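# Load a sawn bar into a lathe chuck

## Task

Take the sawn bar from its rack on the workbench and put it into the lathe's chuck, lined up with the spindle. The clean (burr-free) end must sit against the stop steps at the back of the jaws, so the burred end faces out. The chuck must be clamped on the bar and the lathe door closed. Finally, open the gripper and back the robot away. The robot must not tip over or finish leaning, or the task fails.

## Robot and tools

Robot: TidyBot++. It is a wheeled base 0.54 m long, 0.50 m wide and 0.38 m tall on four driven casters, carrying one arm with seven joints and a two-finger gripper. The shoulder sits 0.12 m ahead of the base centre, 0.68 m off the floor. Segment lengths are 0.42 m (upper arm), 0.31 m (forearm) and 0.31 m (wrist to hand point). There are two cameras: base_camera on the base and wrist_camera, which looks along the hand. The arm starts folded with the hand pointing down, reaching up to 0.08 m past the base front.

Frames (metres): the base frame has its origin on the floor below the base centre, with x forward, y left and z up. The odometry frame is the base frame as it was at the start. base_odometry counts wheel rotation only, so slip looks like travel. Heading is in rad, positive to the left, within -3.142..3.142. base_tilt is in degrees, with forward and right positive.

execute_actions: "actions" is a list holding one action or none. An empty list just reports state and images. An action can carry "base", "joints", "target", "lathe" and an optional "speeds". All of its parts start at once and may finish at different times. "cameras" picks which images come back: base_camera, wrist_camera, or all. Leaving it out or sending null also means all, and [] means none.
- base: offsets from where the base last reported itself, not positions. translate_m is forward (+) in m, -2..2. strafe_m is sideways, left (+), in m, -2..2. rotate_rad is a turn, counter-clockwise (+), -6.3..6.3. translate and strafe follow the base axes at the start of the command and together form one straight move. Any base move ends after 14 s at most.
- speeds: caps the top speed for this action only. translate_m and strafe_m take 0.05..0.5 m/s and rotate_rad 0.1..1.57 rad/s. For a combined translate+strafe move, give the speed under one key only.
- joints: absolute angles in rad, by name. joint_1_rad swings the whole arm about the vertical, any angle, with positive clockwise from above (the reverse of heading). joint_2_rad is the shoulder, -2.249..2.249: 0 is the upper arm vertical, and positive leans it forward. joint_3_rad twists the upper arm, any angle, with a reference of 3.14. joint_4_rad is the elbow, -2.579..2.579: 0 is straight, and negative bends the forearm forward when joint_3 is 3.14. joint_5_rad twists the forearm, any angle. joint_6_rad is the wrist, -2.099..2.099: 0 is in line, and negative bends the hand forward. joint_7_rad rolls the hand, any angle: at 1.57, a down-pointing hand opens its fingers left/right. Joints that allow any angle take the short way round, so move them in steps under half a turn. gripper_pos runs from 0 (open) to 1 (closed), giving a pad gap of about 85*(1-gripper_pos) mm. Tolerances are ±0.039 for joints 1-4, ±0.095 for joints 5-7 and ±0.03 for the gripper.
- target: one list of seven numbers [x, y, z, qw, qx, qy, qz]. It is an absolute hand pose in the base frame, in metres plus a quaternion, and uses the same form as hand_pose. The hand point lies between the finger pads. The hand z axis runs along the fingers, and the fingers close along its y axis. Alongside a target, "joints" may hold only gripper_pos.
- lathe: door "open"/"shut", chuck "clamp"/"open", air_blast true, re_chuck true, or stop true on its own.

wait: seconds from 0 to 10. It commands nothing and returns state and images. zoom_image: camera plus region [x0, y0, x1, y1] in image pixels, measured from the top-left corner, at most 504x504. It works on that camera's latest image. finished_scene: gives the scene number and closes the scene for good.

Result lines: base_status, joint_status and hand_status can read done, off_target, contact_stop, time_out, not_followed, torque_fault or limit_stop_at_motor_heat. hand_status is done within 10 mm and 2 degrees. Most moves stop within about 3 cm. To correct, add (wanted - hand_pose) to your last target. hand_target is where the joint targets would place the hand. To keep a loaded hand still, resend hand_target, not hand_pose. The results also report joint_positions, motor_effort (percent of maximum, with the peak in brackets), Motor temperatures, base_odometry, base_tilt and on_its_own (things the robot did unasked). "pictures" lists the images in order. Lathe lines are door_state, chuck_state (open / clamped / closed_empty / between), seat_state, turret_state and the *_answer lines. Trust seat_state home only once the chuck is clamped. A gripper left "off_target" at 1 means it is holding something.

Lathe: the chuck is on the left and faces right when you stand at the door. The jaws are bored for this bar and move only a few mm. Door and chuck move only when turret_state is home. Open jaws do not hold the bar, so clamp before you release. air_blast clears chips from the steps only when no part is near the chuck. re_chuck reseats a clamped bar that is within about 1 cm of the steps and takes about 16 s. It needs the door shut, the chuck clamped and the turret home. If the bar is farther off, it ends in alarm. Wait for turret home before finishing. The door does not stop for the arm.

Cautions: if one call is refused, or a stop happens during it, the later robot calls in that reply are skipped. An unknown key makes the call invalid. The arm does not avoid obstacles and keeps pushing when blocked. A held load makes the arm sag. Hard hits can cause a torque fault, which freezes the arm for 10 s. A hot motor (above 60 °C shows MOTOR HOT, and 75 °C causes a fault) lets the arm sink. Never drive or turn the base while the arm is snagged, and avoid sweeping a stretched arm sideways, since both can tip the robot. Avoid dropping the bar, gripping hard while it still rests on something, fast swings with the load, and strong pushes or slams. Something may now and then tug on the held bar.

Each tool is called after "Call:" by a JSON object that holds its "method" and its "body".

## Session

Call:
{"method": "execute_actions", "body": {"actions": [{"lathe":{"door":"open"},"joints":{"joint_2_rad":-0.3,"joint_4_rad":-2.2,"joint_6_rad":0.15,"gripper_pos":0}}]}}

Scene clock: 1.97 s.
Motor temperatures (°C): [32 34 36 33 39 39 44]
base_odometry: x=+0.000 y=+0.000 heading=+0.000
base_tilt: forward=-0.6 right=-0.4
base_status: not commanded
joint_positions: joint_1_rad=-0.032 joint_2_rad=-0.320 joint_3_rad=+3.118 joint_4_rad=-2.202 joint_5_rad=+0.008 joint_6_rad=+0.078 joint_7_rad=+1.609 gripper_pos=+0.000
joint_status: all done
motor_effort: joint_1_rad=+0(2) joint_2_rad=-10(11) joint_3_rad=+0(1) joint_4_rad=+22(24) joint_5_rad=+1(2) joint_6_rad=+7(8) joint_7_rad=+0(1)
hand_pose: x=+0.5876 y=+0.0288 z=+0.9130 quat_wxyz=(+0.000, +0.783, +0.042, +0.620) (m; base frame)
hand_target: x=+0.5973 y=+0.0296 z=+0.9265 quat_wxyz=(+0.000, +0.766, +0.041, +0.641) (m; base frame)
hand_status: not commanded
lathe: door_state=open chuck_state=open seat_state=open turret_state=home door_answer=taken chuck_answer=taken re_chuck_answer=taken
pictures: base_camera, wrist_camera
camera_calibration:
wrist_camera: T_world_to_cam=[[0.094366, -0.992975, 0.0713843, -0.0899481], [-0.244583, -0.0926307, -0.965194, 1.08496], [0.965026, 0.0736221, -0.251606, -0.204877], [0, 0, 0, 1]] pos_world=[0.471563, 0.026268, 1.00207]

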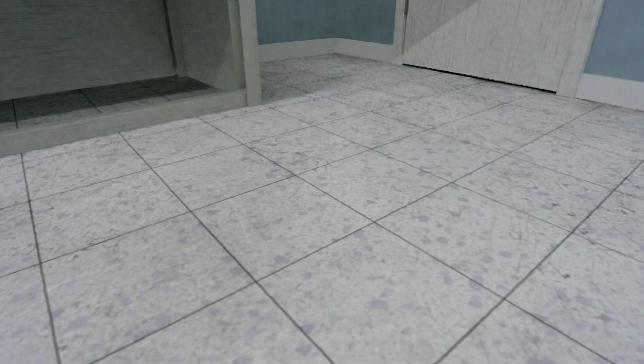

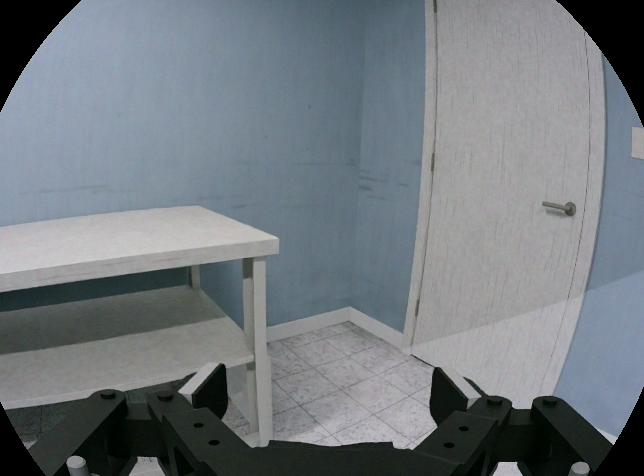

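Call:
{"method": "execute_actions", "body": {"actions": [{"base":{"rotate_rad":0.9}}]}}

Scene clock: 3.93 s.
Motor temperatures (°C): [32 34 36 33 39 39 44]
base_odometry: x=+0.000 y=+0.000 heading=+0.899
base_tilt: forward=-0.6 right=-0.4
base_status: done
joint_positions: joint_1_rad=-0.032 joint_2_rad=-0.318 joint_3_rad=+3.115 joint_4_rad=-2.202 joint_5_rad=+0.008 joint_6_rad=+0.081 joint_7_rad=+1.609 gripper_pos=+0.000
joint_status: not commanded
motor_effort: joint_1_rad=-1(2) joint_2_rad=-10(12) joint_3_rad=+1(2) joint_4_rad=+22(23) joint_5_rad=+1(2) joint_6_rad=+7(8) joint_7_rad=+0(1)
hand_pose: x=+0.5881 y=+0.0303 z=+0.9130 quat_wxyz=(+0.000, +0.783, +0.043, +0.621) (m; base frame)
hand_target: x=+0.5973 y=+0.0296 z=+0.9265 quat_wxyz=(+0.000, +0.766, +0.041, +0.641) (m; base frame)
hand_status: not commanded
lathe: door_state=open chuck_state=open seat_state=open turret_state=home door_answer=taken chuck_answer=taken re_chuck_answer=taken
pictures: base_camera, wrist_camera
camera_calibration:
wrist_camera: T_world_to_cam=[[0.0969226, -0.992673, 0.0721524, -0.0907799], [-0.243276, -0.0939229, -0.965399, 1.08466], [0.965103, 0.076016, -0.250597, -0.20659], [0, 0, 0, 1]] pos_world=[0.472052, 0.0274643, 1.00191]

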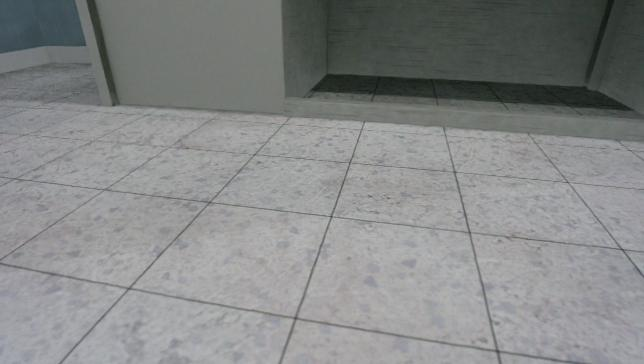

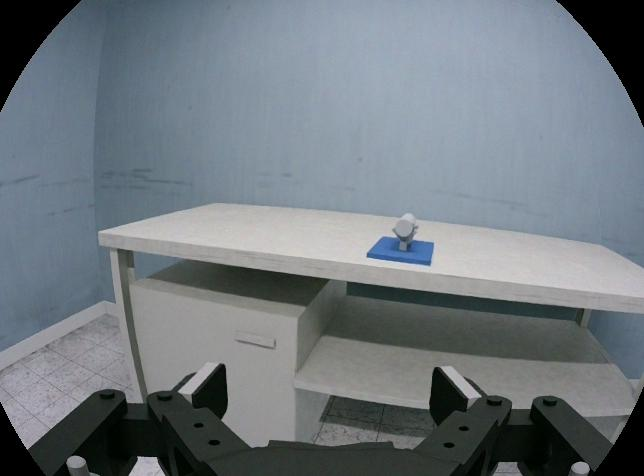

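Call:
{"method": "execute_actions", "body": {"actions": [{"base":{"rotate_rad":-0.074,"translate_m":0.45},"lathe":{"air_blast":true},"joints":{"joint_1_rad":-0.02,"joint_2_rad":-0.1,"joint_3_rad":3.14,"joint_4_rad":-1.6,"joint_5_rad":0.02,"joint_6_rad":-1.0,"joint_7_rad":1.57}}], "cameras": ["wrist_camera"]}}

Call:
{"method": "zoom_image", "body": {"camera": "wrist_camera", "region": [200, 60, 480, 300]}}

Scene clock: 7.63 s.
Motor temperatures (°C): [32 34 36 33 39 39 44]
base_odometry: x=+0.280 y=+0.352 heading=+0.825
base_tilt: forward=-0.6 right=-0.4
base_status: done
joint_positions: joint_1_rad=-0.031 joint_2_rad=-0.110 joint_3_rad=+3.125 joint_4_rad=-1.611 joint_5_rad=+0.008 joint_6_rad=-0.928 joint_7_rad=+1.609 gripper_pos=+0.000
joint_status: all done
motor_effort: joint_1_rad=-1(2) joint_2_rad=-17(22) joint_3_rad=+0(2) joint_4_rad=+22(25) joint_5_rad=+1(2) joint_6_rad=+5(9) joint_7_rad=+0(2)
hand_pose: x=+0.5894 y=+0.0221 z=+0.8864 quat_wxyz=(+0.003, +0.936, +0.042, +0.349) (m; base frame)
hand_target: x=+0.5768 y=+0.0060 z=+0.8734 quat_wxyz=(+0.006, +0.949, +0.012, +0.315) (m; base frame)
hand_status: not commanded
lathe: door_state=open chuck_state=open seat_state=open turret_state=home door_answer=taken chuck_answer=taken re_chuck_answer=taken
pictures: wrist_camera
camera_calibration:
wrist_camera: T_world_to_cam=[[0.110286, -0.993345, 0.0332144, -0.0704881], [-0.763619, -0.106076, -0.636894, 1.07428], [0.636178, 0.0448773, -0.770236, 0.441309], [0, 0, 0, 1]] pos_world=[0.547364, 0.0241321, 1.02646]

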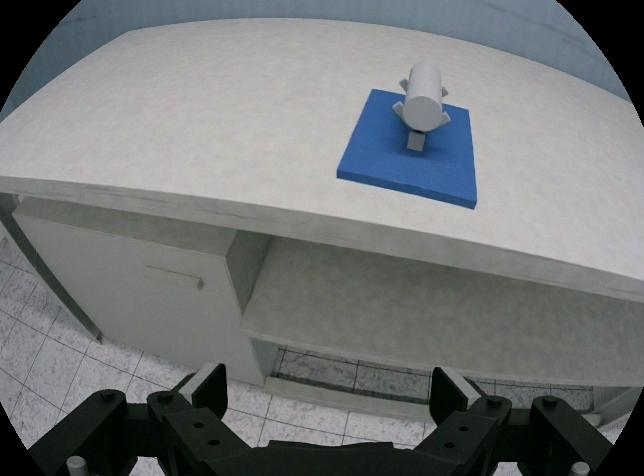

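Scaled by 1.800.

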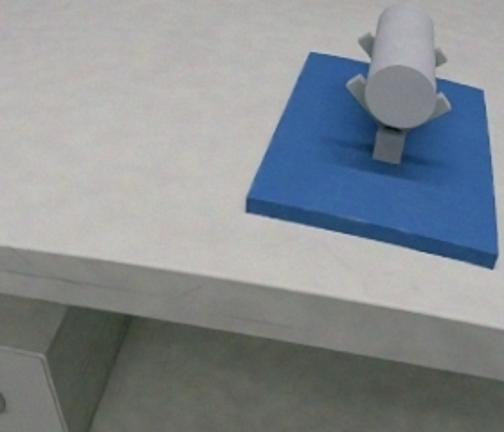

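Call:
{"method": "zoom_image", "body": {"camera": "wrist_camera", "region": [380, 50, 460, 160]}}

Scaled by 4.582.

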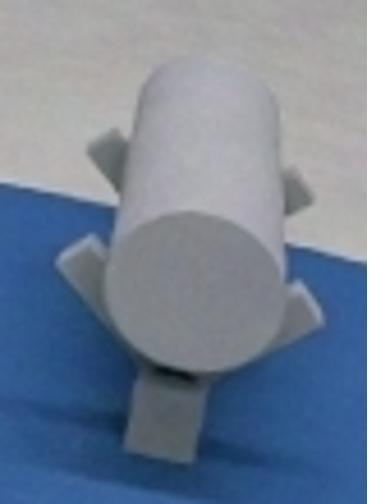

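Call:
{"method": "execute_actions", "body": {"actions": [{"base":{"rotate_rad":-0.14},"lathe":{"air_blast":true},"target":[0.50,-0.065,0.945,0.018,0.9997,0,0.012]}], "cameras": []}}

Call:
{"method": "execute_actions", "body": {"actions": [{"base":{"translate_m":0.28,"strafe_m":0.117}}], "cameras": ["wrist_camera"]}}

Call:
{"method": "zoom_image", "body": {"camera": "wrist_camera", "region": [220, 0, 420, 200]}}

Scene clock: 12.63 s.
Motor temperatures (°C): [32 34 36 33 39 39 44]
base_odometry: x=+0.280 y=+0.353 heading=+0.685
base_tilt: forward=-0.5 right=-0.4
base_status: done
joint_positions: joint_1_rad=+0.084 joint_2_rad=+0.242 joint_3_rad=+3.208 joint_4_rad=-0.751 joint_5_rad=+0.008 joint_6_rad=-2.026 joint_7_rad=+1.684 gripper_pos=+0.000
joint_status: not commanded
motor_effort: joint_1_rad=-1(3) joint_2_rad=-26(26) joint_3_rad=+0(2) joint_4_rad=+16(23) joint_5_rad=+1(2) joint_6_rad=+0(6) joint_7_rad=+0(1)
hand_pose: x=+0.5179 y=-0.0564 z=+0.9532 quat_wxyz=(+0.019, +0.998, -0.019, +0.060) (m; base frame)
hand_target: x=+0.5030 y=-0.0656 z=+0.9451 quat_wxyz=(+0.019, +1.000, +0.000, +0.017) (m; base frame)
hand_status: off_target (0.022 m and 5.9 deg from the pose sent, 0.138 m and 39.8 deg at the start; a joint's target at an end of its range on 56 of 56 steps)
lathe: door_state=open chuck_state=open seat_state=open turret_state=home door_answer=taken chuck_answer=taken re_chuck_answer=taken
pictures: none
No camera images: "cameras" was empty.

Scene clock: 14.47 s.
Motor temperatures (°C): [32 34 36 33 39 39 44]
base_odometry: x=+0.423 y=+0.620 heading=+0.684
base_tilt: forward=-0.5 right=-0.4
base_status: done
joint_positions: joint_1_rad=+0.090 joint_2_rad=+0.261 joint_3_rad=+3.211 joint_4_rad=-0.749 joint_5_rad=+0.008 joint_6_rad=-2.032 joint_7_rad=+1.684 gripper_pos=+0.000
joint_status: not commanded
motor_effort: joint_1_rad=-1(2) joint_2_rad=-25(30) joint_3_rad=+0(1) joint_4_rad=+15(17) joint_5_rad=+1(2) joint_6_rad=+0(2) joint_7_rad=+0(1)
hand_pose: x=+0.5212 y=-0.0597 z=+0.9456 quat_wxyz=(+0.019, +0.998, -0.023, +0.048) (m; base frame)
hand_target: x=+0.5030 y=-0.0656 z=+0.9451 quat_wxyz=(+0.019, +1.000, +0.000, +0.017) (m; base frame)
hand_status: not commanded
lathe: door_state=open chuck_state=open seat_state=open turret_state=home door_answer=taken chuck_answer=taken re_chuck_answer=taken
pictures: wrist_camera
camera_calibration:
wrist_camera: T_world_to_cam=[[-0.0205364, -0.999683, 0.0145634, -0.0606768], [-0.99691, 0.0193703, -0.0761328, 0.650032], [0.0758266, -0.0160819, -0.996991, 1.03683], [0, 0, 0, 1]] pos_world=[0.568157, -0.0565746, 1.08409]

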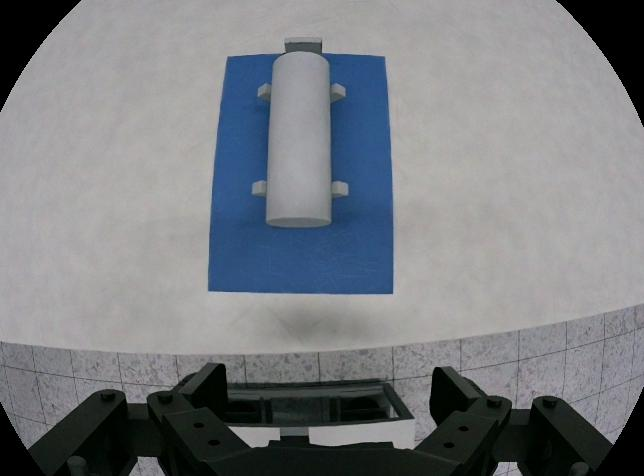

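Scaled by 2.520.

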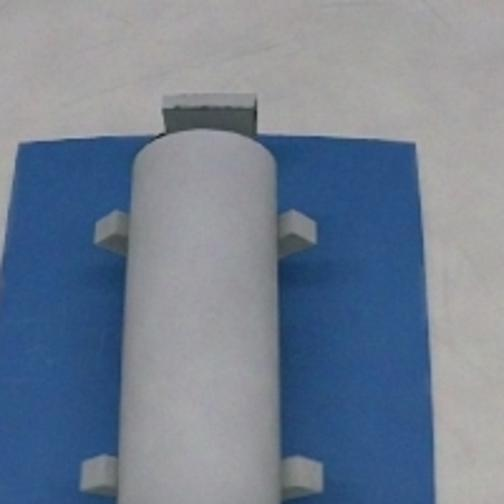

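Call:
{"method": "zoom_image", "body": {"camera": "wrist_camera", "region": [250, 180, 350, 250]}}

Call:
{"method": "zoom_image", "body": {"camera": "wrist_camera", "region": [260, 25, 350, 95]}}

Scaled by 5.040.

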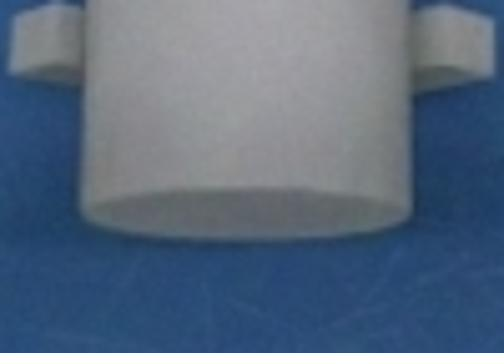

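Scaled by 5.600.

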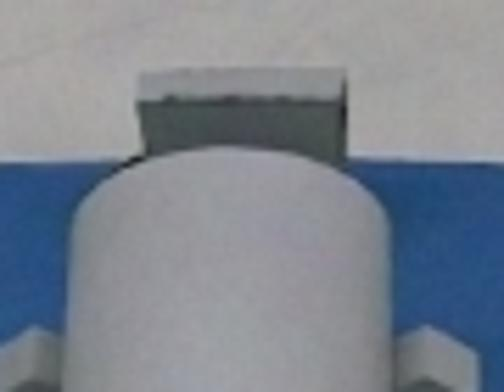

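Call:
{"method": "execute_actions", "body": {"actions": [{"base":{"translate_m":0.171},"target":[0.472,-0.058,0.925,0.018,0.9997,0,0.012]}], "cameras": ["wrist_camera"]}}

Scene clock: 17.23 s.
Motor temperatures (°C): [32 34 36 33 39 39 44]
base_odometry: x=+0.556 y=+0.729 heading=+0.685
base_tilt: forward=-0.6 right=-0.4
base_status: done
joint_positions: joint_1_rad=+0.087 joint_2_rad=+0.165 joint_3_rad=+3.214 joint_4_rad=-0.936 joint_5_rad=+0.008 joint_6_rad=-2.032 joint_7_rad=+1.684 gripper_pos=+0.000
joint_status: not commanded
motor_effort: joint_1_rad=-1(3) joint_2_rad=-22(27) joint_3_rad=+0(1) joint_4_rad=+17(17) joint_5_rad=+1(2) joint_6_rad=-1(2) joint_7_rad=+0(1)
hand_pose: x=+0.4676 y=-0.0535 z=+0.9279 quat_wxyz=(+0.010, +1.000, -0.024, +0.003) (m; base frame)
hand_target: x=+0.4720 y=-0.0580 z=+0.9250 quat_wxyz=(+0.018, +1.000, +0.000, +0.012) (m; base frame)
hand_status: off_target (0.007 m and 3.1 deg from the pose sent, 0.053 m and 4.9 deg at the start)
lathe: door_state=open chuck_state=open seat_state=open turret_state=home door_answer=taken chuck_answer=taken re_chuck_answer=taken
pictures: wrist_camera
camera_calibration:
wrist_camera: T_world_to_cam=[[-0.0228047, -0.999732, -0.00390094, -0.0372093], [-0.999655, 0.0227518, 0.0130985, 0.513875], [-0.0130063, 0.0041983, -0.999907, 1.06865], [0, 0, 0, 1]] pos_world=[0.526748, -0.0533775, 1.06168]

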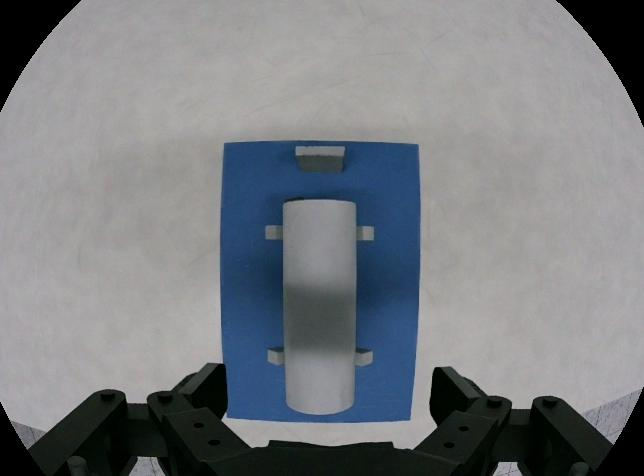

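Call:
{"method": "execute_actions", "body": {"actions": [{"joints":{"joint_7_rad":-1.43},"lathe":{"air_blast":true}}], "cameras": []}}

Call:
{"method": "execute_actions", "body": {"actions": [{"target":[0.503,-0.057,0.89,0.012,0,0.9997,-0.018]}], "cameras": ["wrist_camera"]}}

Scene clock: 21.87 s.
Motor temperatures (°C): [32 34 36 33 39 39 44]
base_odometry: x=+0.556 y=+0.729 heading=+0.685
base_tilt: forward=-0.5 right=-0.4
base_status: not commanded
joint_positions: joint_1_rad=+0.087 joint_2_rad=+0.165 joint_3_rad=+3.214 joint_4_rad=-0.936 joint_5_rad=+0.008 joint_6_rad=-2.032 joint_7_rad=-1.360 gripper_pos=+0.000
joint_status: all done
motor_effort: joint_1_rad=-1(1) joint_2_rad=-22(23) joint_3_rad=+0(1) joint_4_rad=+16(17) joint_5_rad=+1(2) joint_6_rad=-1(1) joint_7_rad=+0(2)
hand_pose: x=+0.4676 y=-0.0536 z=+0.9279 quat_wxyz=(-0.003, +0.025, -1.000, +0.010) (m; base frame)
hand_target: x=+0.4720 y=-0.0580 z=+0.9250 quat_wxyz=(-0.012, -0.014, -1.000, +0.018) (m; base frame)
hand_status: not commanded
lathe: door_state=open chuck_state=open seat_state=open turret_state=home door_answer=taken chuck_answer=taken re_chuck_answer=taken
pictures: none
No camera images: "cameras" was empty.

Scene clock: 23.37 s.
Motor temperatures (°C): [32 34 36 33 39 39 44]
base_odometry: x=+0.556 y=+0.729 heading=+0.685
base_tilt: forward=-0.5 right=-0.4
base_status: not commanded
joint_positions: joint_1_rad=-0.188 joint_2_rad=+0.179 joint_3_rad=+3.590 joint_4_rad=-1.012 joint_5_rad=-0.003 joint_6_rad=-1.961 joint_7_rad=-1.360 gripper_pos=+0.000
joint_status: not commanded
motor_effort: joint_1_rad=-1(1) joint_2_rad=-22(23) joint_3_rad=+1(1) joint_4_rad=+17(17) joint_5_rad=+2(2) joint_6_rad=-1(1) joint_7_rad=+0(1)
hand_pose: x=+0.4771 y=-0.0719 z=+0.9057 quat_wxyz=(+0.005, -0.021, -0.999, +0.037) (m; base frame)
hand_target: x=+0.5030 y=-0.0570 z=+0.8900 quat_wxyz=(-0.012, +0.000, -1.000, +0.018) (m; base frame)
hand_status: off_target (0.034 m and 3.8 deg from the pose sent, 0.052 m and 3.1 deg at the start)
lathe: door_state=open chuck_state=open seat_state=open turret_state=home door_answer=taken chuck_answer=taken re_chuck_answer=taken
pictures: wrist_camera
camera_calibration:
wrist_camera: T_world_to_cam=[[0.01642, 0.995067, -0.0978407, 0.154401], [0.999842, -0.0156686, 0.00844346, -0.428502], [0.00686877, -0.0979639, -0.995166, 1.02553], [0, 0, 0, 1]] pos_world=[0.418855, -0.0598885, 1.03929]

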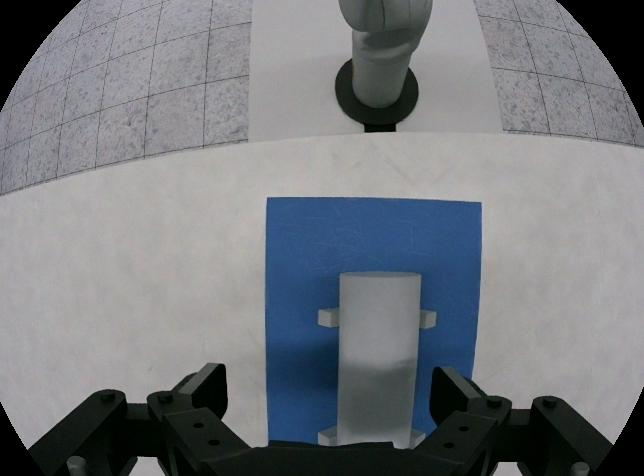

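Call:
{"method": "execute_actions", "body": {"actions": [{"joints":{"joint_1_rad":0.134,"joint_2_rad":0.22,"joint_3_rad":3.14,"joint_4_rad":-0.93,"joint_5_rad":0.0,"joint_6_rad":-1.963,"joint_7_rad":-1.44}}], "cameras": ["wrist_camera"]}}

Scene clock: 27.60 s.
Motor temperatures (°C): [32 34 36 33 39 39 44]
base_odometry: x=+0.556 y=+0.729 heading=+0.685
base_tilt: forward=-0.6 right=-0.4
base_status: not commanded
joint_positions: joint_1_rad=+0.117 joint_2_rad=+0.193 joint_3_rad=+3.155 joint_4_rad=-0.944 joint_5_rad=-0.003 joint_6_rad=-1.960 joint_7_rad=-1.370 gripper_pos=+0.000
joint_status: all done
motor_effort: joint_1_rad=-1(2) joint_2_rad=-24(25) joint_3_rad=+0(2) joint_4_rad=+17(18) joint_5_rad=+1(3) joint_6_rad=+0(2) joint_7_rad=+0(1)
hand_pose: x=+0.4961 y=-0.0468 z=+0.9157 quat_wxyz=(-0.022, +0.035, -0.999, +0.004) (m; base frame)
hand_target: x=+0.5034 y=-0.0499 z=+0.9097 quat_wxyz=(-0.014, -0.001, -1.000, +0.002) (m; base frame)
hand_status: not commanded
lathe: door_state=open chuck_state=open seat_state=open turret_state=home door_answer=taken chuck_answer=taken re_chuck_answer=taken
pictures: wrist_camera
camera_calibration:
wrist_camera: T_world_to_cam=[[-0.0948838, 0.994918, -0.0336922, 0.126525], [0.993337, 0.0968483, 0.0624641, -0.488164], [0.0654097, -0.0275409, -0.997478, 1.0142], [0, 0, 0, 1]] pos_world=[0.430578, -0.050672, 1.0464]

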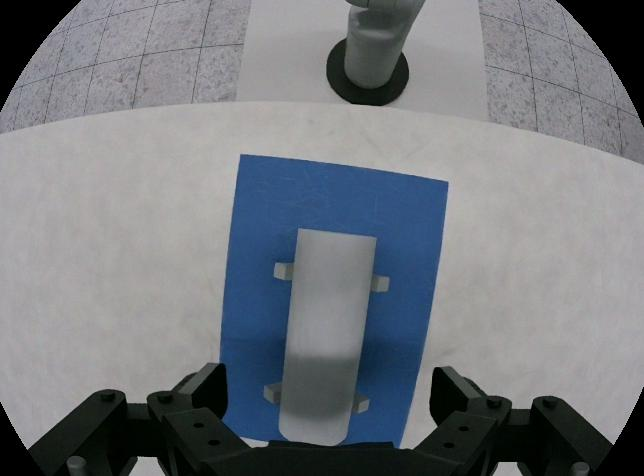

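Call:
{"method": "execute_actions", "body": {"actions": [{"joints":{"joint_1_rad":0.147,"joint_2_rad":0.192,"joint_3_rad":3.125,"joint_4_rad":-1.15,"joint_5_rad":0.0,"joint_6_rad":-1.80,"joint_7_rad":-1.53}}], "cameras": ["wrist_camera"]}}

Scene clock: 30.43 s.
Motor temperatures (°C): [32 34 36 34 39 39 44]
base_odometry: x=+0.556 y=+0.729 heading=+0.685
base_tilt: forward=-0.5 right=-0.4
base_status: not commanded
joint_positions: joint_1_rad=+0.130 joint_2_rad=+0.193 joint_3_rad=+3.140 joint_4_rad=-1.127 joint_5_rad=-0.003 joint_6_rad=-1.869 joint_7_rad=-1.457 gripper_pos=+0.000
joint_status: all done
motor_effort: joint_1_rad=-1(2) joint_2_rad=-25(26) joint_3_rad=+0(1) joint_4_rad=+17(18) joint_5_rad=+1(2) joint_6_rad=-1(2) joint_7_rad=+0(1)
hand_pose: x=+0.4865 y=-0.0455 z=+0.8616 quat_wxyz=(+0.024, -0.007, -1.000, -0.004) (m; base frame)
hand_target: x=+0.5020 y=-0.0495 z=+0.8549 quat_wxyz=(+0.000, -0.045, -0.999, -0.002) (m; base frame)
hand_status: not commanded
lathe: door_state=open chuck_state=open seat_state=open turret_state=home door_answer=taken chuck_answer=taken re_chuck_answer=taken
pictures: wrist_camera
camera_calibration:
wrist_camera: T_world_to_cam=[[-0.0120093, 0.999829, -0.0140523, 0.0654891], [0.999536, 0.0116099, -0.0281671, -0.40417], [-0.0279991, -0.014384, -0.999504, 1.00865], [0, 0, 0, 1]] pos_world=[0.43301, -0.0462771, 0.99769]

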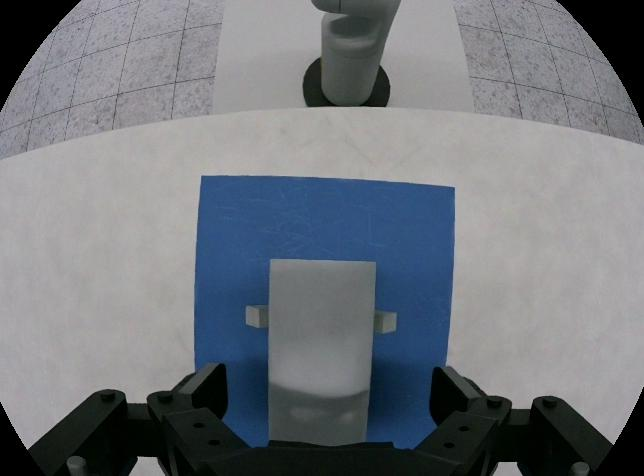

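Call:
{"method": "execute_actions", "body": {"actions": [{"joints":{"joint_1_rad":0.160}}], "cameras": ["wrist_camera"]}}

Call:
{"method": "execute_actions", "body": {"actions": [{"joints":{"gripper_pos":0.56}}], "cameras": ["wrist_camera"]}}

Scene clock: 31.50 s.
Motor temperatures (°C): [32 34 36 34 39 39 44]
base_odometry: x=+0.556 y=+0.729 heading=+0.685
base_tilt: forward=-0.6 right=-0.4
base_status: not commanded
joint_positions: joint_1_rad=+0.146 joint_2_rad=+0.193 joint_3_rad=+3.138 joint_4_rad=-1.127 joint_5_rad=-0.003 joint_6_rad=-1.869 joint_7_rad=-1.458 gripper_pos=+0.000
joint_status: all done
motor_effort: joint_1_rad=-1(2) joint_2_rad=-24(25) joint_3_rad=+0(1) joint_4_rad=+16(18) joint_5_rad=+1(2) joint_6_rad=-1(2) joint_7_rad=+0(1)
hand_pose: x=+0.4859 y=-0.0505 z=+0.8616 quat_wxyz=(+0.024, -0.015, -1.000, -0.005) (m; base frame)
hand_target: x=+0.5013 y=-0.0545 z=+0.8549 quat_wxyz=(+0.000, -0.051, -0.999, -0.002) (m; base frame)
hand_status: not commanded
lathe: door_state=open chuck_state=open seat_state=open turret_state=home door_answer=taken chuck_answer=taken re_chuck_answer=taken
pictures: wrist_camera
camera_calibration:
wrist_camera: T_world_to_cam=[[0.00268961, 0.999903, -0.0136857, 0.0630471], [0.999608, -0.00306947, -0.027811, -0.404605], [-0.0278503, -0.0136055, -0.99952, 1.00855], [0, 0, 0, 1]] pos_world=[0.432366, -0.0505611, 0.997673]

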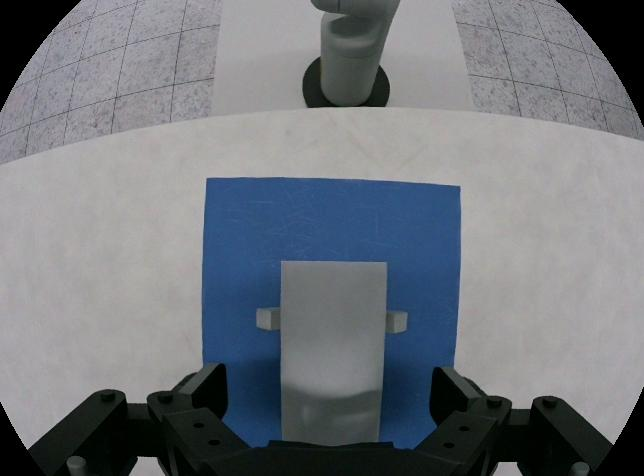

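Scene clock: 32.37 s.
Motor temperatures (°C): [32 34 36 34 39 39 44]
base_odometry: x=+0.556 y=+0.729 heading=+0.685
base_tilt: forward=-0.6 right=-0.4
base_status: not commanded
joint_positions: joint_1_rad=+0.147 joint_2_rad=+0.192 joint_3_rad=+3.135 joint_4_rad=-1.128 joint_5_rad=-0.003 joint_6_rad=-1.868 joint_7_rad=-1.459 gripper_pos=+0.554
joint_status: all done
motor_effort: joint_1_rad=-2(3) joint_2_rad=-24(25) joint_3_rad=-1(2) joint_4_rad=+16(18) joint_5_rad=+1(5) joint_6_rad=-1(3) joint_7_rad=+0(1)
hand_pose: x=+0.4861 y=-0.0498 z=+0.8619 quat_wxyz=(+0.023, -0.014, -1.000, -0.005) (m; base frame)
hand_target: x=+0.5013 y=-0.0545 z=+0.8549 quat_wxyz=(+0.000, -0.051, -0.999, -0.002) (m; base frame)
hand_status: not commanded
lathe: door_state=open chuck_state=open seat_state=open turret_state=home door_answer=taken chuck_answer=taken re_chuck_answer=taken
pictures: wrist_camera
camera_calibration:
wrist_camera: T_world_to_cam=[[0.0013572, 0.999911, -0.0132475, 0.0625657], [0.99967, -0.00169642, -0.0256288, -0.406619], [-0.025649, -0.0132083, -0.999584, 1.00789], [0, 0, 0, 1]] pos_world=[0.432251, -0.0499374, 0.997878]

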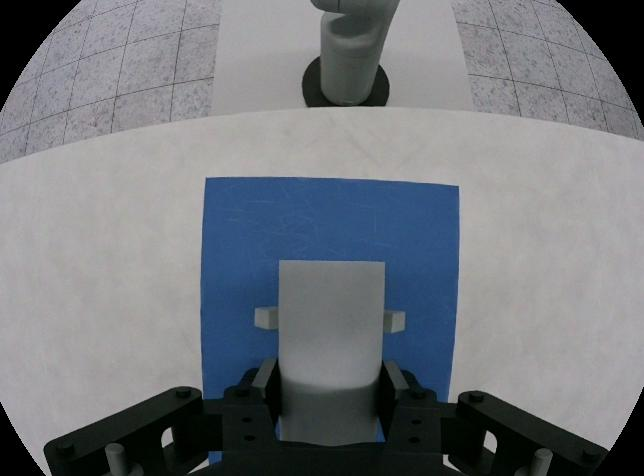

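Call:
{"method": "execute_actions", "body": {"actions": [{"joints":{"gripper_pos":0.45,"joint_4_rad":-1.17,"joint_6_rad":-1.77}}], "cameras": ["wrist_camera"]}}

Call:
{"method": "zoom_image", "body": {"camera": "wrist_camera", "region": [200, 240, 460, 460]}}

Scene clock: 34.00 s.
Motor temperatures (°C): [32 34 36 34 39 39 44]
base_odometry: x=+0.556 y=+0.729 heading=+0.685
base_tilt: forward=-0.6 right=-0.4
base_status: not commanded
joint_positions: joint_1_rad=+0.147 joint_2_rad=+0.192 joint_3_rad=+3.134 joint_4_rad=-1.151 joint_5_rad=-0.003 joint_6_rad=-1.836 joint_7_rad=-1.459 gripper_pos=+0.450
joint_status: all done
motor_effort: joint_1_rad=+0(2) joint_2_rad=-24(26) joint_3_rad=-1(1) joint_4_rad=+17(19) joint_5_rad=+0(1) joint_6_rad=-1(2) joint_7_rad=+0(1)
hand_pose: x=+0.4906 y=-0.0505 z=+0.8548 quat_wxyz=(+0.018, -0.014, -1.000, -0.004) (m; base frame)
hand_target: x=+0.5057 y=-0.0551 z=+0.8488 quat_wxyz=(-0.005, -0.051, -0.999, -0.001) (m; base frame)
hand_status: not commanded
lathe: door_state=open chuck_state=open seat_state=open turret_state=home door_answer=taken chuck_answer=taken re_chuck_answer=taken
pictures: wrist_camera
camera_calibration:
wrist_camera: T_world_to_cam=[[0.00176934, 0.999894, -0.0144501, 0.0639858], [0.999862, -0.00200753, -0.0164851, -0.419236], [-0.0165124, -0.014419, -0.99976, 0.996489], [0, 0, 0, 1]] pos_world=[0.435519, -0.0504523, 0.990263]

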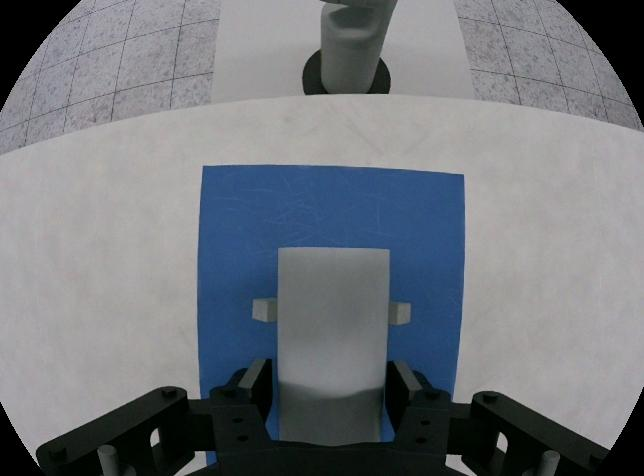

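Scaled by 1.938.

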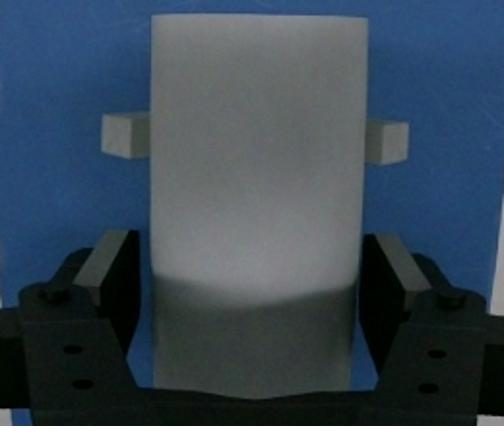

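Call:
{"method": "execute_actions", "body": {"actions": [{"joints":{"joint_4_rad":-1.20,"joint_6_rad":-1.74}}], "cameras": []}}

Call:
{"method": "execute_actions", "body": {"actions": [{"joints":{"gripper_pos":0.56}}], "cameras": ["wrist_camera"]}}

Scene clock: 35.13 s.
Motor temperatures (°C): [32 34 36 34 39 39 44]
base_odometry: x=+0.556 y=+0.729 heading=+0.685
base_tilt: forward=-0.6 right=-0.4
base_status: not commanded
joint_positions: joint_1_rad=+0.147 joint_2_rad=+0.192 joint_3_rad=+3.134 joint_4_rad=-1.180 joint_5_rad=-0.003 joint_6_rad=-1.806 joint_7_rad=-1.459 gripper_pos=+0.450
joint_status: all done
motor_effort: joint_1_rad=-1(1) joint_2_rad=-24(26) joint_3_rad=-1(1) joint_4_rad=+16(18) joint_5_rad=+0(1) joint_6_rad=-1(2) joint_7_rad=+0(1)
hand_pose: x=+0.4925 y=-0.0507 z=+0.8457 quat_wxyz=(+0.018, -0.014, -1.000, -0.004) (m; base frame)
hand_target: x=+0.5075 y=-0.0554 z=+0.8395 quat_wxyz=(-0.005, -0.051, -0.999, -0.001) (m; base frame)
hand_status: not commanded
lathe: door_state=open chuck_state=open seat_state=open turret_state=home door_answer=taken chuck_answer=taken re_chuck_answer=taken
pictures: none
No camera images: "cameras" was empty.

Scene clock: 35.67 s.
Motor temperatures (°C): [32 34 36 34 39 39 44]
base_odometry: x=+0.556 y=+0.729 heading=+0.685
base_tilt: forward=-0.6 right=-0.4
base_status: not commanded
joint_positions: joint_1_rad=+0.148 joint_2_rad=+0.191 joint_3_rad=+3.131 joint_4_rad=-1.180 joint_5_rad=-0.003 joint_6_rad=-1.806 joint_7_rad=-1.460 gripper_pos=+0.553
joint_status: all done
motor_effort: joint_1_rad=-1(3) joint_2_rad=-24(25) joint_3_rad=-1(2) joint_4_rad=+16(18) joint_5_rad=+0(5) joint_6_rad=-1(2) joint_7_rad=+0(1)
hand_pose: x=+0.4926 y=-0.0497 z=+0.8461 quat_wxyz=(+0.017, -0.013, -1.000, -0.005) (m; base frame)
hand_target: x=+0.5075 y=-0.0554 z=+0.8395 quat_wxyz=(-0.005, -0.051, -0.999, -0.001) (m; base frame)
hand_status: not commanded
lathe: door_state=open chuck_state=open seat_state=open turret_state=home door_answer=taken chuck_answer=taken re_chuck_answer=taken
pictures: wrist_camera
camera_calibration:
wrist_camera: T_world_to_cam=[[0.000226038, 0.999908, -0.0135466, 0.0630895], [0.999889, -0.000428198, -0.0149223, -0.422637], [-0.0149267, -0.0135417, -0.999797, 0.987106], [0, 0, 0, 1]] pos_world=[0.43731, -0.0498976, 0.981454]

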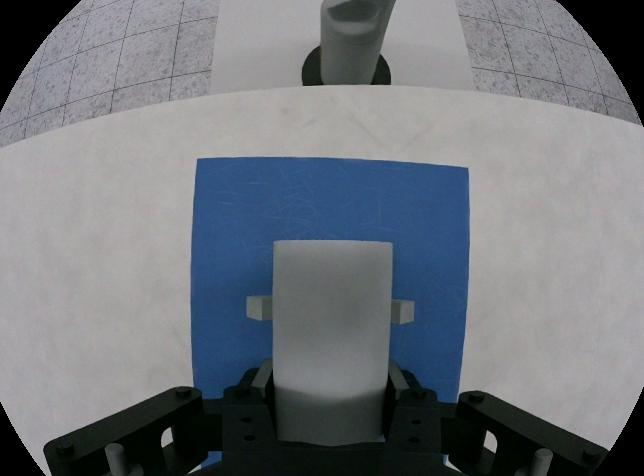

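Call:
{"method": "execute_actions", "body": {"actions": [{"joints":{"gripper_pos":0.75}}], "cameras": []}}

Call:
{"method": "execute_actions", "body": {"actions": [{"joints":{"joint_4_rad":-0.97,"joint_6_rad":-1.90}}], "cameras": []}}

Call:
{"method": "execute_actions", "body": {"actions": [{"joints":{"gripper_pos":0.9},"base":{"translate_m":-0.5}}], "cameras": ["wrist_camera"]}}

Scene clock: 36.80 s.
Motor temperatures (°C): [32 34 36 34 39 39 44]
base_odometry: x=+0.556 y=+0.729 heading=+0.685
base_tilt: forward=-0.5 right=-0.4
base_status: not commanded
joint_positions: joint_1_rad=+0.149 joint_2_rad=+0.190 joint_3_rad=+3.130 joint_4_rad=-1.180 joint_5_rad=-0.003 joint_6_rad=-1.805 joint_7_rad=-1.460 gripper_pos=+0.566
joint_status: gripper_pos off_target (ended at +0.566, target +0.750)
motor_effort: joint_1_rad=+0(1) joint_2_rad=-23(24) joint_3_rad=+0(0) joint_4_rad=+16(17) joint_5_rad=+1(1) joint_6_rad=-1(2) joint_7_rad=+0(1)
hand_pose: x=+0.4927 y=-0.0498 z=+0.8463 quat_wxyz=(+0.017, -0.013, -1.000, -0.005) (m; base frame)
hand_target: x=+0.5075 y=-0.0554 z=+0.8395 quat_wxyz=(-0.005, -0.051, -0.999, -0.001) (m; base frame)
hand_status: not commanded
lathe: door_state=open chuck_state=open seat_state=open turret_state=home door_answer=taken chuck_answer=taken re_chuck_answer=taken
pictures: none
No camera images: "cameras" was empty.

Scene clock: 38.03 s.
Motor temperatures (°C): [32 34 36 34 39 39 44]
base_odometry: x=+0.556 y=+0.729 heading=+0.685
base_tilt: forward=-0.5 right=-0.4
base_status: not commanded
joint_positions: joint_1_rad=+0.149 joint_2_rad=+0.199 joint_3_rad=+3.130 joint_4_rad=-0.994 joint_5_rad=-0.003 joint_6_rad=-1.840 joint_7_rad=-1.460 gripper_pos=+0.566
joint_status: all done
motor_effort: joint_1_rad=-1(1) joint_2_rad=-29(30) joint_3_rad=-1(1) joint_4_rad=+19(21) joint_5_rad=+1(1) joint_6_rad=+1(2) joint_7_rad=+0(1)
hand_pose: x=+0.5242 y=-0.0543 z=+0.9009 quat_wxyz=(-0.054, -0.013, -0.998, +0.004) (m; base frame)
hand_target: x=+0.5083 y=-0.0557 z=+0.9095 quat_wxyz=(-0.040, -0.051, -0.998, +0.002) (m; base frame)
hand_status: not commanded
lathe: door_state=open chuck_state=open seat_state=open turret_state=home door_answer=taken chuck_answer=taken re_chuck_answer=taken
pictures: none
No camera images: "cameras" was empty.

Scene clock: 40.30 s.
Motor temperatures (°C): [32 34 36 34 39 39 44]
base_odometry: x=+0.168 y=+0.412 heading=+0.685
base_tilt: forward=-0.5 right=-0.4
base_status: done
joint_positions: joint_1_rad=+0.152 joint_2_rad=+0.194 joint_3_rad=+3.130 joint_4_rad=-0.991 joint_5_rad=-0.003 joint_6_rad=-1.849 joint_7_rad=-1.460 gripper_pos=+0.566
joint_status: gripper_pos off_target (ended at +0.566, target +0.900)
motor_effort: joint_1_rad=-1(4) joint_2_rad=-27(33) joint_3_rad=-1(2) joint_4_rad=+20(21) joint_5_rad=+0(2) joint_6_rad=+1(2) joint_7_rad=+0(1)
hand_pose: x=+0.5208 y=-0.0550 z=+0.9036 quat_wxyz=(-0.054, -0.014, -0.998, +0.004) (m; base frame)
hand_target: x=+0.5083 y=-0.0557 z=+0.9095 quat_wxyz=(-0.040, -0.051, -0.998, +0.002) (m; base frame)
hand_status: not commanded
lathe: door_state=open chuck_state=open seat_state=open turret_state=home door_answer=taken chuck_answer=taken re_chuck_answer=taken
pictures: wrist_camera
camera_calibration:
wrist_camera: T_world_to_cam=[[0.00656153, 0.999438, -0.0328764, 0.0832429], [0.991935, -0.00234365, 0.126726, -0.573929], [0.126577, -0.0334427, -0.991393, 0.962548], [0, 0, 0, 1]] pos_world=[0.446917, -0.0523509, 1.02973]

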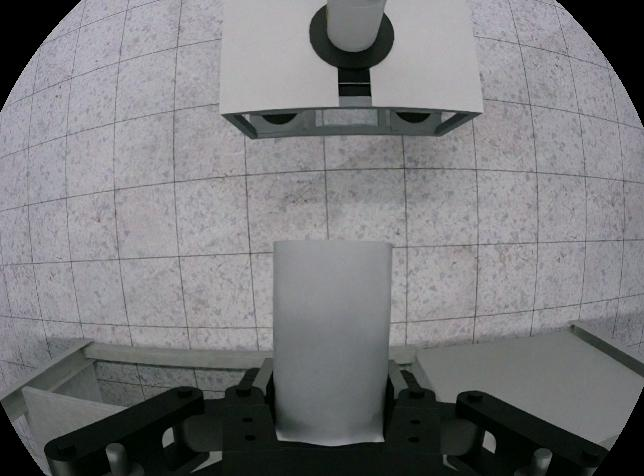

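Call:
{"method": "execute_actions", "body": {"actions": [{"base":{"rotate_rad":2.6},"lathe":{"air_blast":true},"joints":{"joint_1_rad":-0.02,"joint_2_rad":-0.29,"joint_3_rad":3.14,"joint_4_rad":-1.93,"joint_5_rad":0.02,"joint_6_rad":0.24,"joint_7_rad":-3.073}}]}}

Scene clock: 43.97 s.
Motor temperatures (°C): [32 34 36 34 39 39 44]
base_odometry: x=+0.168 y=+0.412 heading=-2.999
base_tilt: forward=-0.6 right=-0.4
base_status: done
joint_positions: joint_1_rad=-0.015 joint_2_rad=-0.261 joint_3_rad=+3.131 joint_4_rad=-1.928 joint_5_rad=-0.003 joint_6_rad=+0.144 joint_7_rad=-3.000 gripper_pos=+0.566
joint_status: joint_6_rad off_target (ended at +0.144, target +0.240); the others done
motor_effort: joint_1_rad=-1(4) joint_2_rad=-17(32) joint_3_rad=+0(4) joint_4_rad=+28(29) joint_5_rad=+0(2) joint_6_rad=+12(13) joint_7_rad=+0(2)
hand_pose: x=+0.6341 y=+0.0148 z=+1.0729 quat_wxyz=(-0.541, -0.446, -0.526, -0.481) (m; base frame)
hand_target: x=+0.6189 y=+0.0138 z=+1.1161 quat_wxyz=(-0.558, -0.428, -0.481, -0.524) (m; base frame)
hand_status: not commanded
lathe: door_state=open chuck_state=open seat_state=open turret_state=home door_answer=taken chuck_answer=taken re_chuck_answer=taken
pictures: base_camera, wrist_camera
camera_calibration:
wrist_camera: T_world_to_cam=[[-0.0270517, 0.164541, 0.985999, -1.0411], [-0.0036792, -0.98637, 0.164502, -0.10224], [0.999627, 0.000822374, 0.0272884, -0.528603], [0, 0, 0, 1]] pos_world=[0.499866, 0.0708926, 1.05777]

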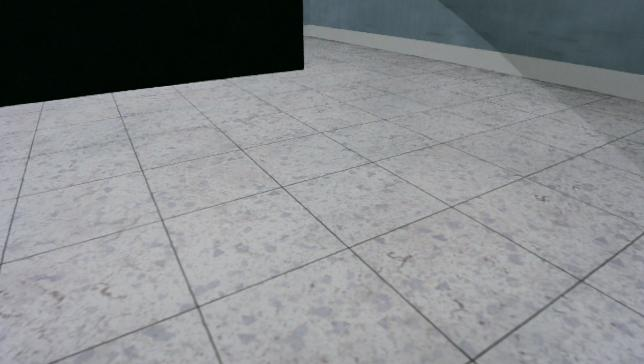

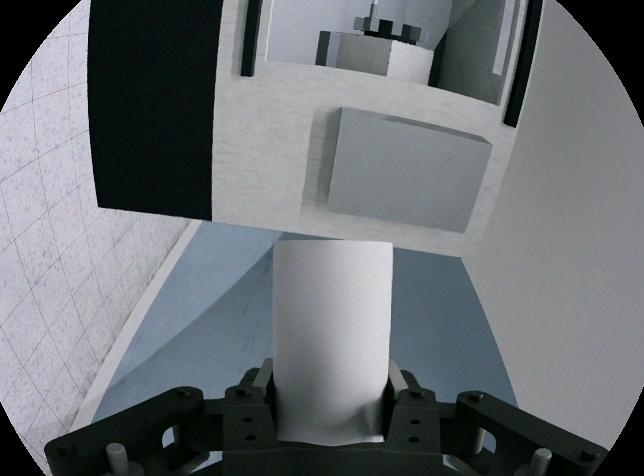

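Call:
{"method": "execute_actions", "body": {"actions": [{"base":{"rotate_rad":0.576},"lathe":{"air_blast":true},"joints":{"joint_1_rad":-0.02,"joint_2_rad":-0.29,"joint_3_rad":3.14,"joint_4_rad":-1.93,"joint_5_rad":0.02,"joint_6_rad":0.30,"joint_7_rad":-3.15}}]}}

Scene clock: 46.90 s.
Motor temperatures (°C): [32 34 36 34 39 39 44]
base_odometry: x=+0.168 y=+0.412 heading=-2.423
base_tilt: forward=-0.6 right=-0.4
base_status: done
joint_positions: joint_1_rad=-0.022 joint_2_rad=-0.263 joint_3_rad=+3.133 joint_4_rad=-1.933 joint_5_rad=-0.003 joint_6_rad=+0.215 joint_7_rad=-3.093 gripper_pos=+0.566
joint_status: all done
motor_effort: joint_1_rad=-1(3) joint_2_rad=-17(19) joint_3_rad=+0(3) joint_4_rad=+28(30) joint_5_rad=+0(2) joint_6_rad=+12(13) joint_7_rad=+0(1)
hand_pose: x=+0.6312 y=+0.0174 z=+1.0929 quat_wxyz=(-0.533, -0.452, -0.488, -0.523) (m; base frame)
hand_target: x=+0.6151 y=+0.0141 z=+1.1344 quat_wxyz=(-0.550, -0.430, -0.448, -0.558) (m; base frame)
hand_status: not commanded
lathe: door_state=open chuck_state=open seat_state=open turret_state=home door_answer=taken chuck_answer=taken re_chuck_answer=taken
pictures: base_camera, wrist_camera
camera_calibration:
wrist_camera: T_world_to_cam=[[-0.0938949, 0.0699104, 0.993125, -1.02531], [0.00152131, -0.99752, 0.0703637, -0.00320801], [0.995581, 0.00811764, 0.0935557, -0.596296], [0, 0, 0, 1]] pos_world=[0.497395, 0.0733205, 1.07428]

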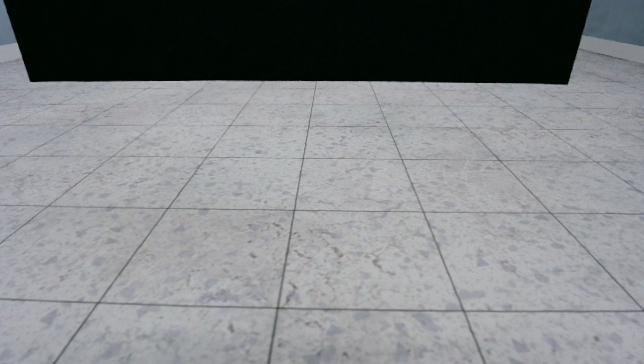

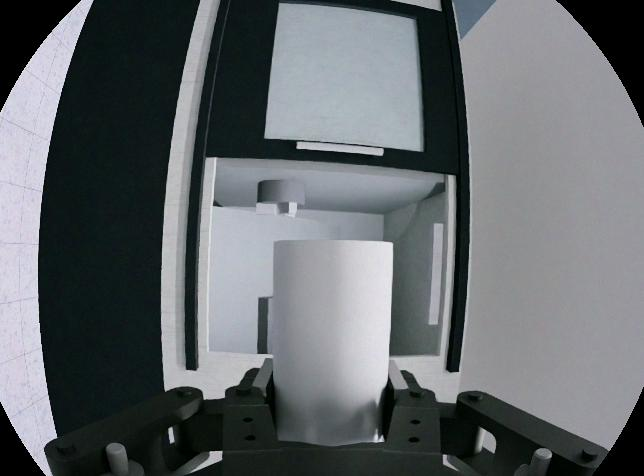

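Call:
{"method": "execute_actions", "body": {"actions": [{"base":{"translate_m":1.1,"strafe_m":0.10},"lathe":{"air_blast":true},"joints":{"joint_1_rad":-0.04,"joint_2_rad":-0.185,"joint_3_rad":3.14,"joint_4_rad":-1.90,"joint_5_rad":0.02,"joint_6_rad":0.246,"joint_7_rad":-3.073}}], "cameras": ["wrist_camera"]}}

Call:
{"method": "zoom_image", "body": {"camera": "wrist_camera", "region": [180, 60, 420, 260]}}

Scene clock: 51.43 s.
Motor temperatures (°C): [32 34 36 34 39 39 44]
base_odometry: x=-0.594 y=-0.387 heading=-2.423
base_tilt: forward=-0.5 right=-0.4
base_status: done
joint_positions: joint_1_rad=-0.027 joint_2_rad=-0.168 joint_3_rad=+3.133 joint_4_rad=-1.927 joint_5_rad=-0.003 joint_6_rad=+0.215 joint_7_rad=-3.093 gripper_pos=+0.566
joint_status: all done
motor_effort: joint_1_rad=-1(2) joint_2_rad=-21(25) joint_3_rad=+0(1) joint_4_rad=+29(30) joint_5_rad=+1(2) joint_6_rad=+12(13) joint_7_rad=+0(2)
hand_pose: x=+0.6680 y=+0.0210 z=+1.0461 quat_wxyz=(-0.510, -0.473, -0.513, -0.504) (m; base frame)
hand_target: x=+0.6618 y=+0.0256 z=+1.0818 quat_wxyz=(-0.536, -0.441, -0.505, -0.514) (m; base frame)
hand_status: not commanded
lathe: door_state=open chuck_state=open seat_state=open turret_state=home door_answer=taken chuck_answer=taken re_chuck_answer=taken
pictures: wrist_camera
camera_calibration:
wrist_camera: T_world_to_cam=[[-0.00558423, 0.0718689, 0.997398, -1.03912], [0.0130833, -0.997323, 0.0719367, -0.00567375], [0.999899, 0.013451, 0.004629, -0.538568], [0, 0, 0, 1]] pos_world=[0.532785, 0.076266, 1.03932]

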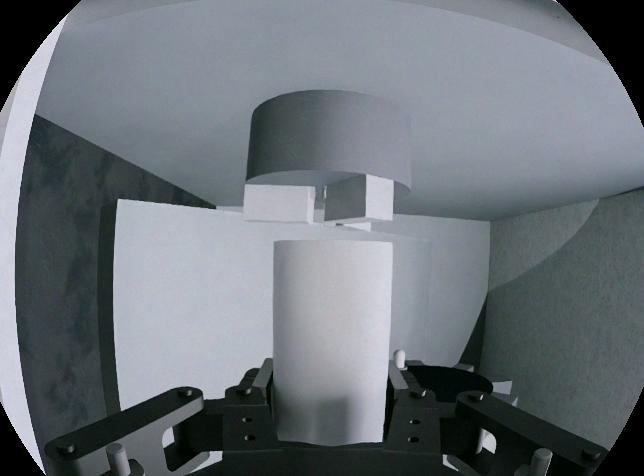

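Scaled by 2.100.

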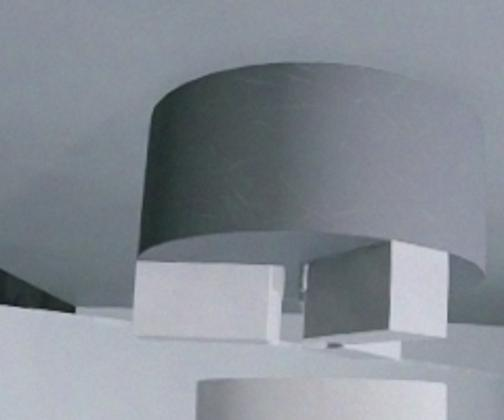

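Call:
{"method": "execute_actions", "body": {"actions": [{"base":{"translate_m":0.32},"joints":{"joint_7_rad":-3.215}}], "cameras": ["wrist_camera"]}}

Call:
{"method": "zoom_image", "body": {"camera": "wrist_camera", "region": [220, 0, 440, 200]}}

Scene clock: 54.17 s.
Motor temperatures (°C): [32 34 36 34 39 39 44]
base_odometry: x=-0.835 y=-0.598 heading=-2.422
base_tilt: forward=-0.5 right=-0.4
base_status: done
joint_positions: joint_1_rad=-0.027 joint_2_rad=-0.161 joint_3_rad=+3.133 joint_4_rad=-1.927 joint_5_rad=-0.003 joint_6_rad=+0.215 joint_7_rad=-3.200 gripper_pos=+0.566
joint_status: all done
motor_effort: joint_1_rad=-1(1) joint_2_rad=-22(26) joint_3_rad=+0(1) joint_4_rad=+29(29) joint_5_rad=+0(2) joint_6_rad=+12(13) joint_7_rad=-1(1)
hand_pose: x=+0.6708 y=+0.0211 z=+1.0424 quat_wxyz=(-0.481, -0.501, -0.489, -0.528) (m; base frame)
hand_target: x=+0.6618 y=+0.0256 z=+1.0818 quat_wxyz=(-0.498, -0.475, -0.472, -0.550) (m; base frame)
hand_status: not commanded
lathe: door_state=open chuck_state=open seat_state=open turret_state=home door_answer=taken chuck_answer=taken re_chuck_answer=taken
pictures: wrist_camera
camera_calibration:
wrist_camera: T_world_to_cam=[[0.00486206, -0.0343358, 0.999399, -1.04226], [0.0158098, -0.999283, -0.0344087, 0.103714], [0.999863, 0.0159676, -0.00431573, -0.531995], [0, 0, 0, 1]] pos_world=[0.53535, 0.0763474, 1.0429]

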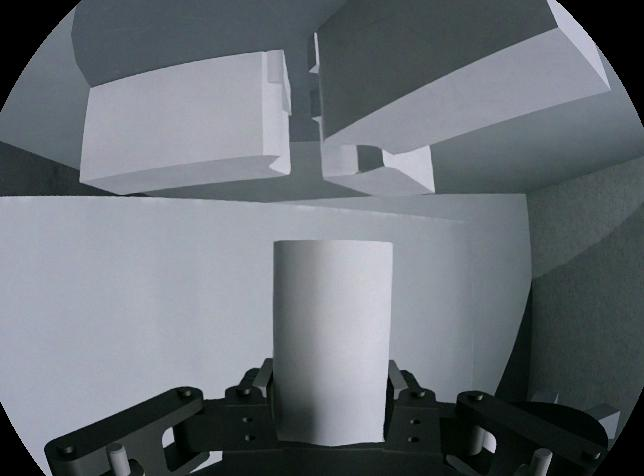

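Scaled by 2.291.

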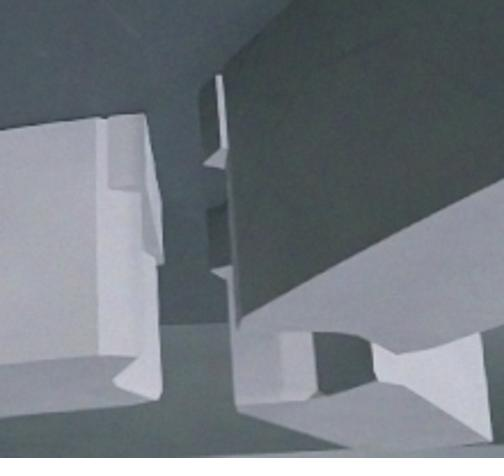

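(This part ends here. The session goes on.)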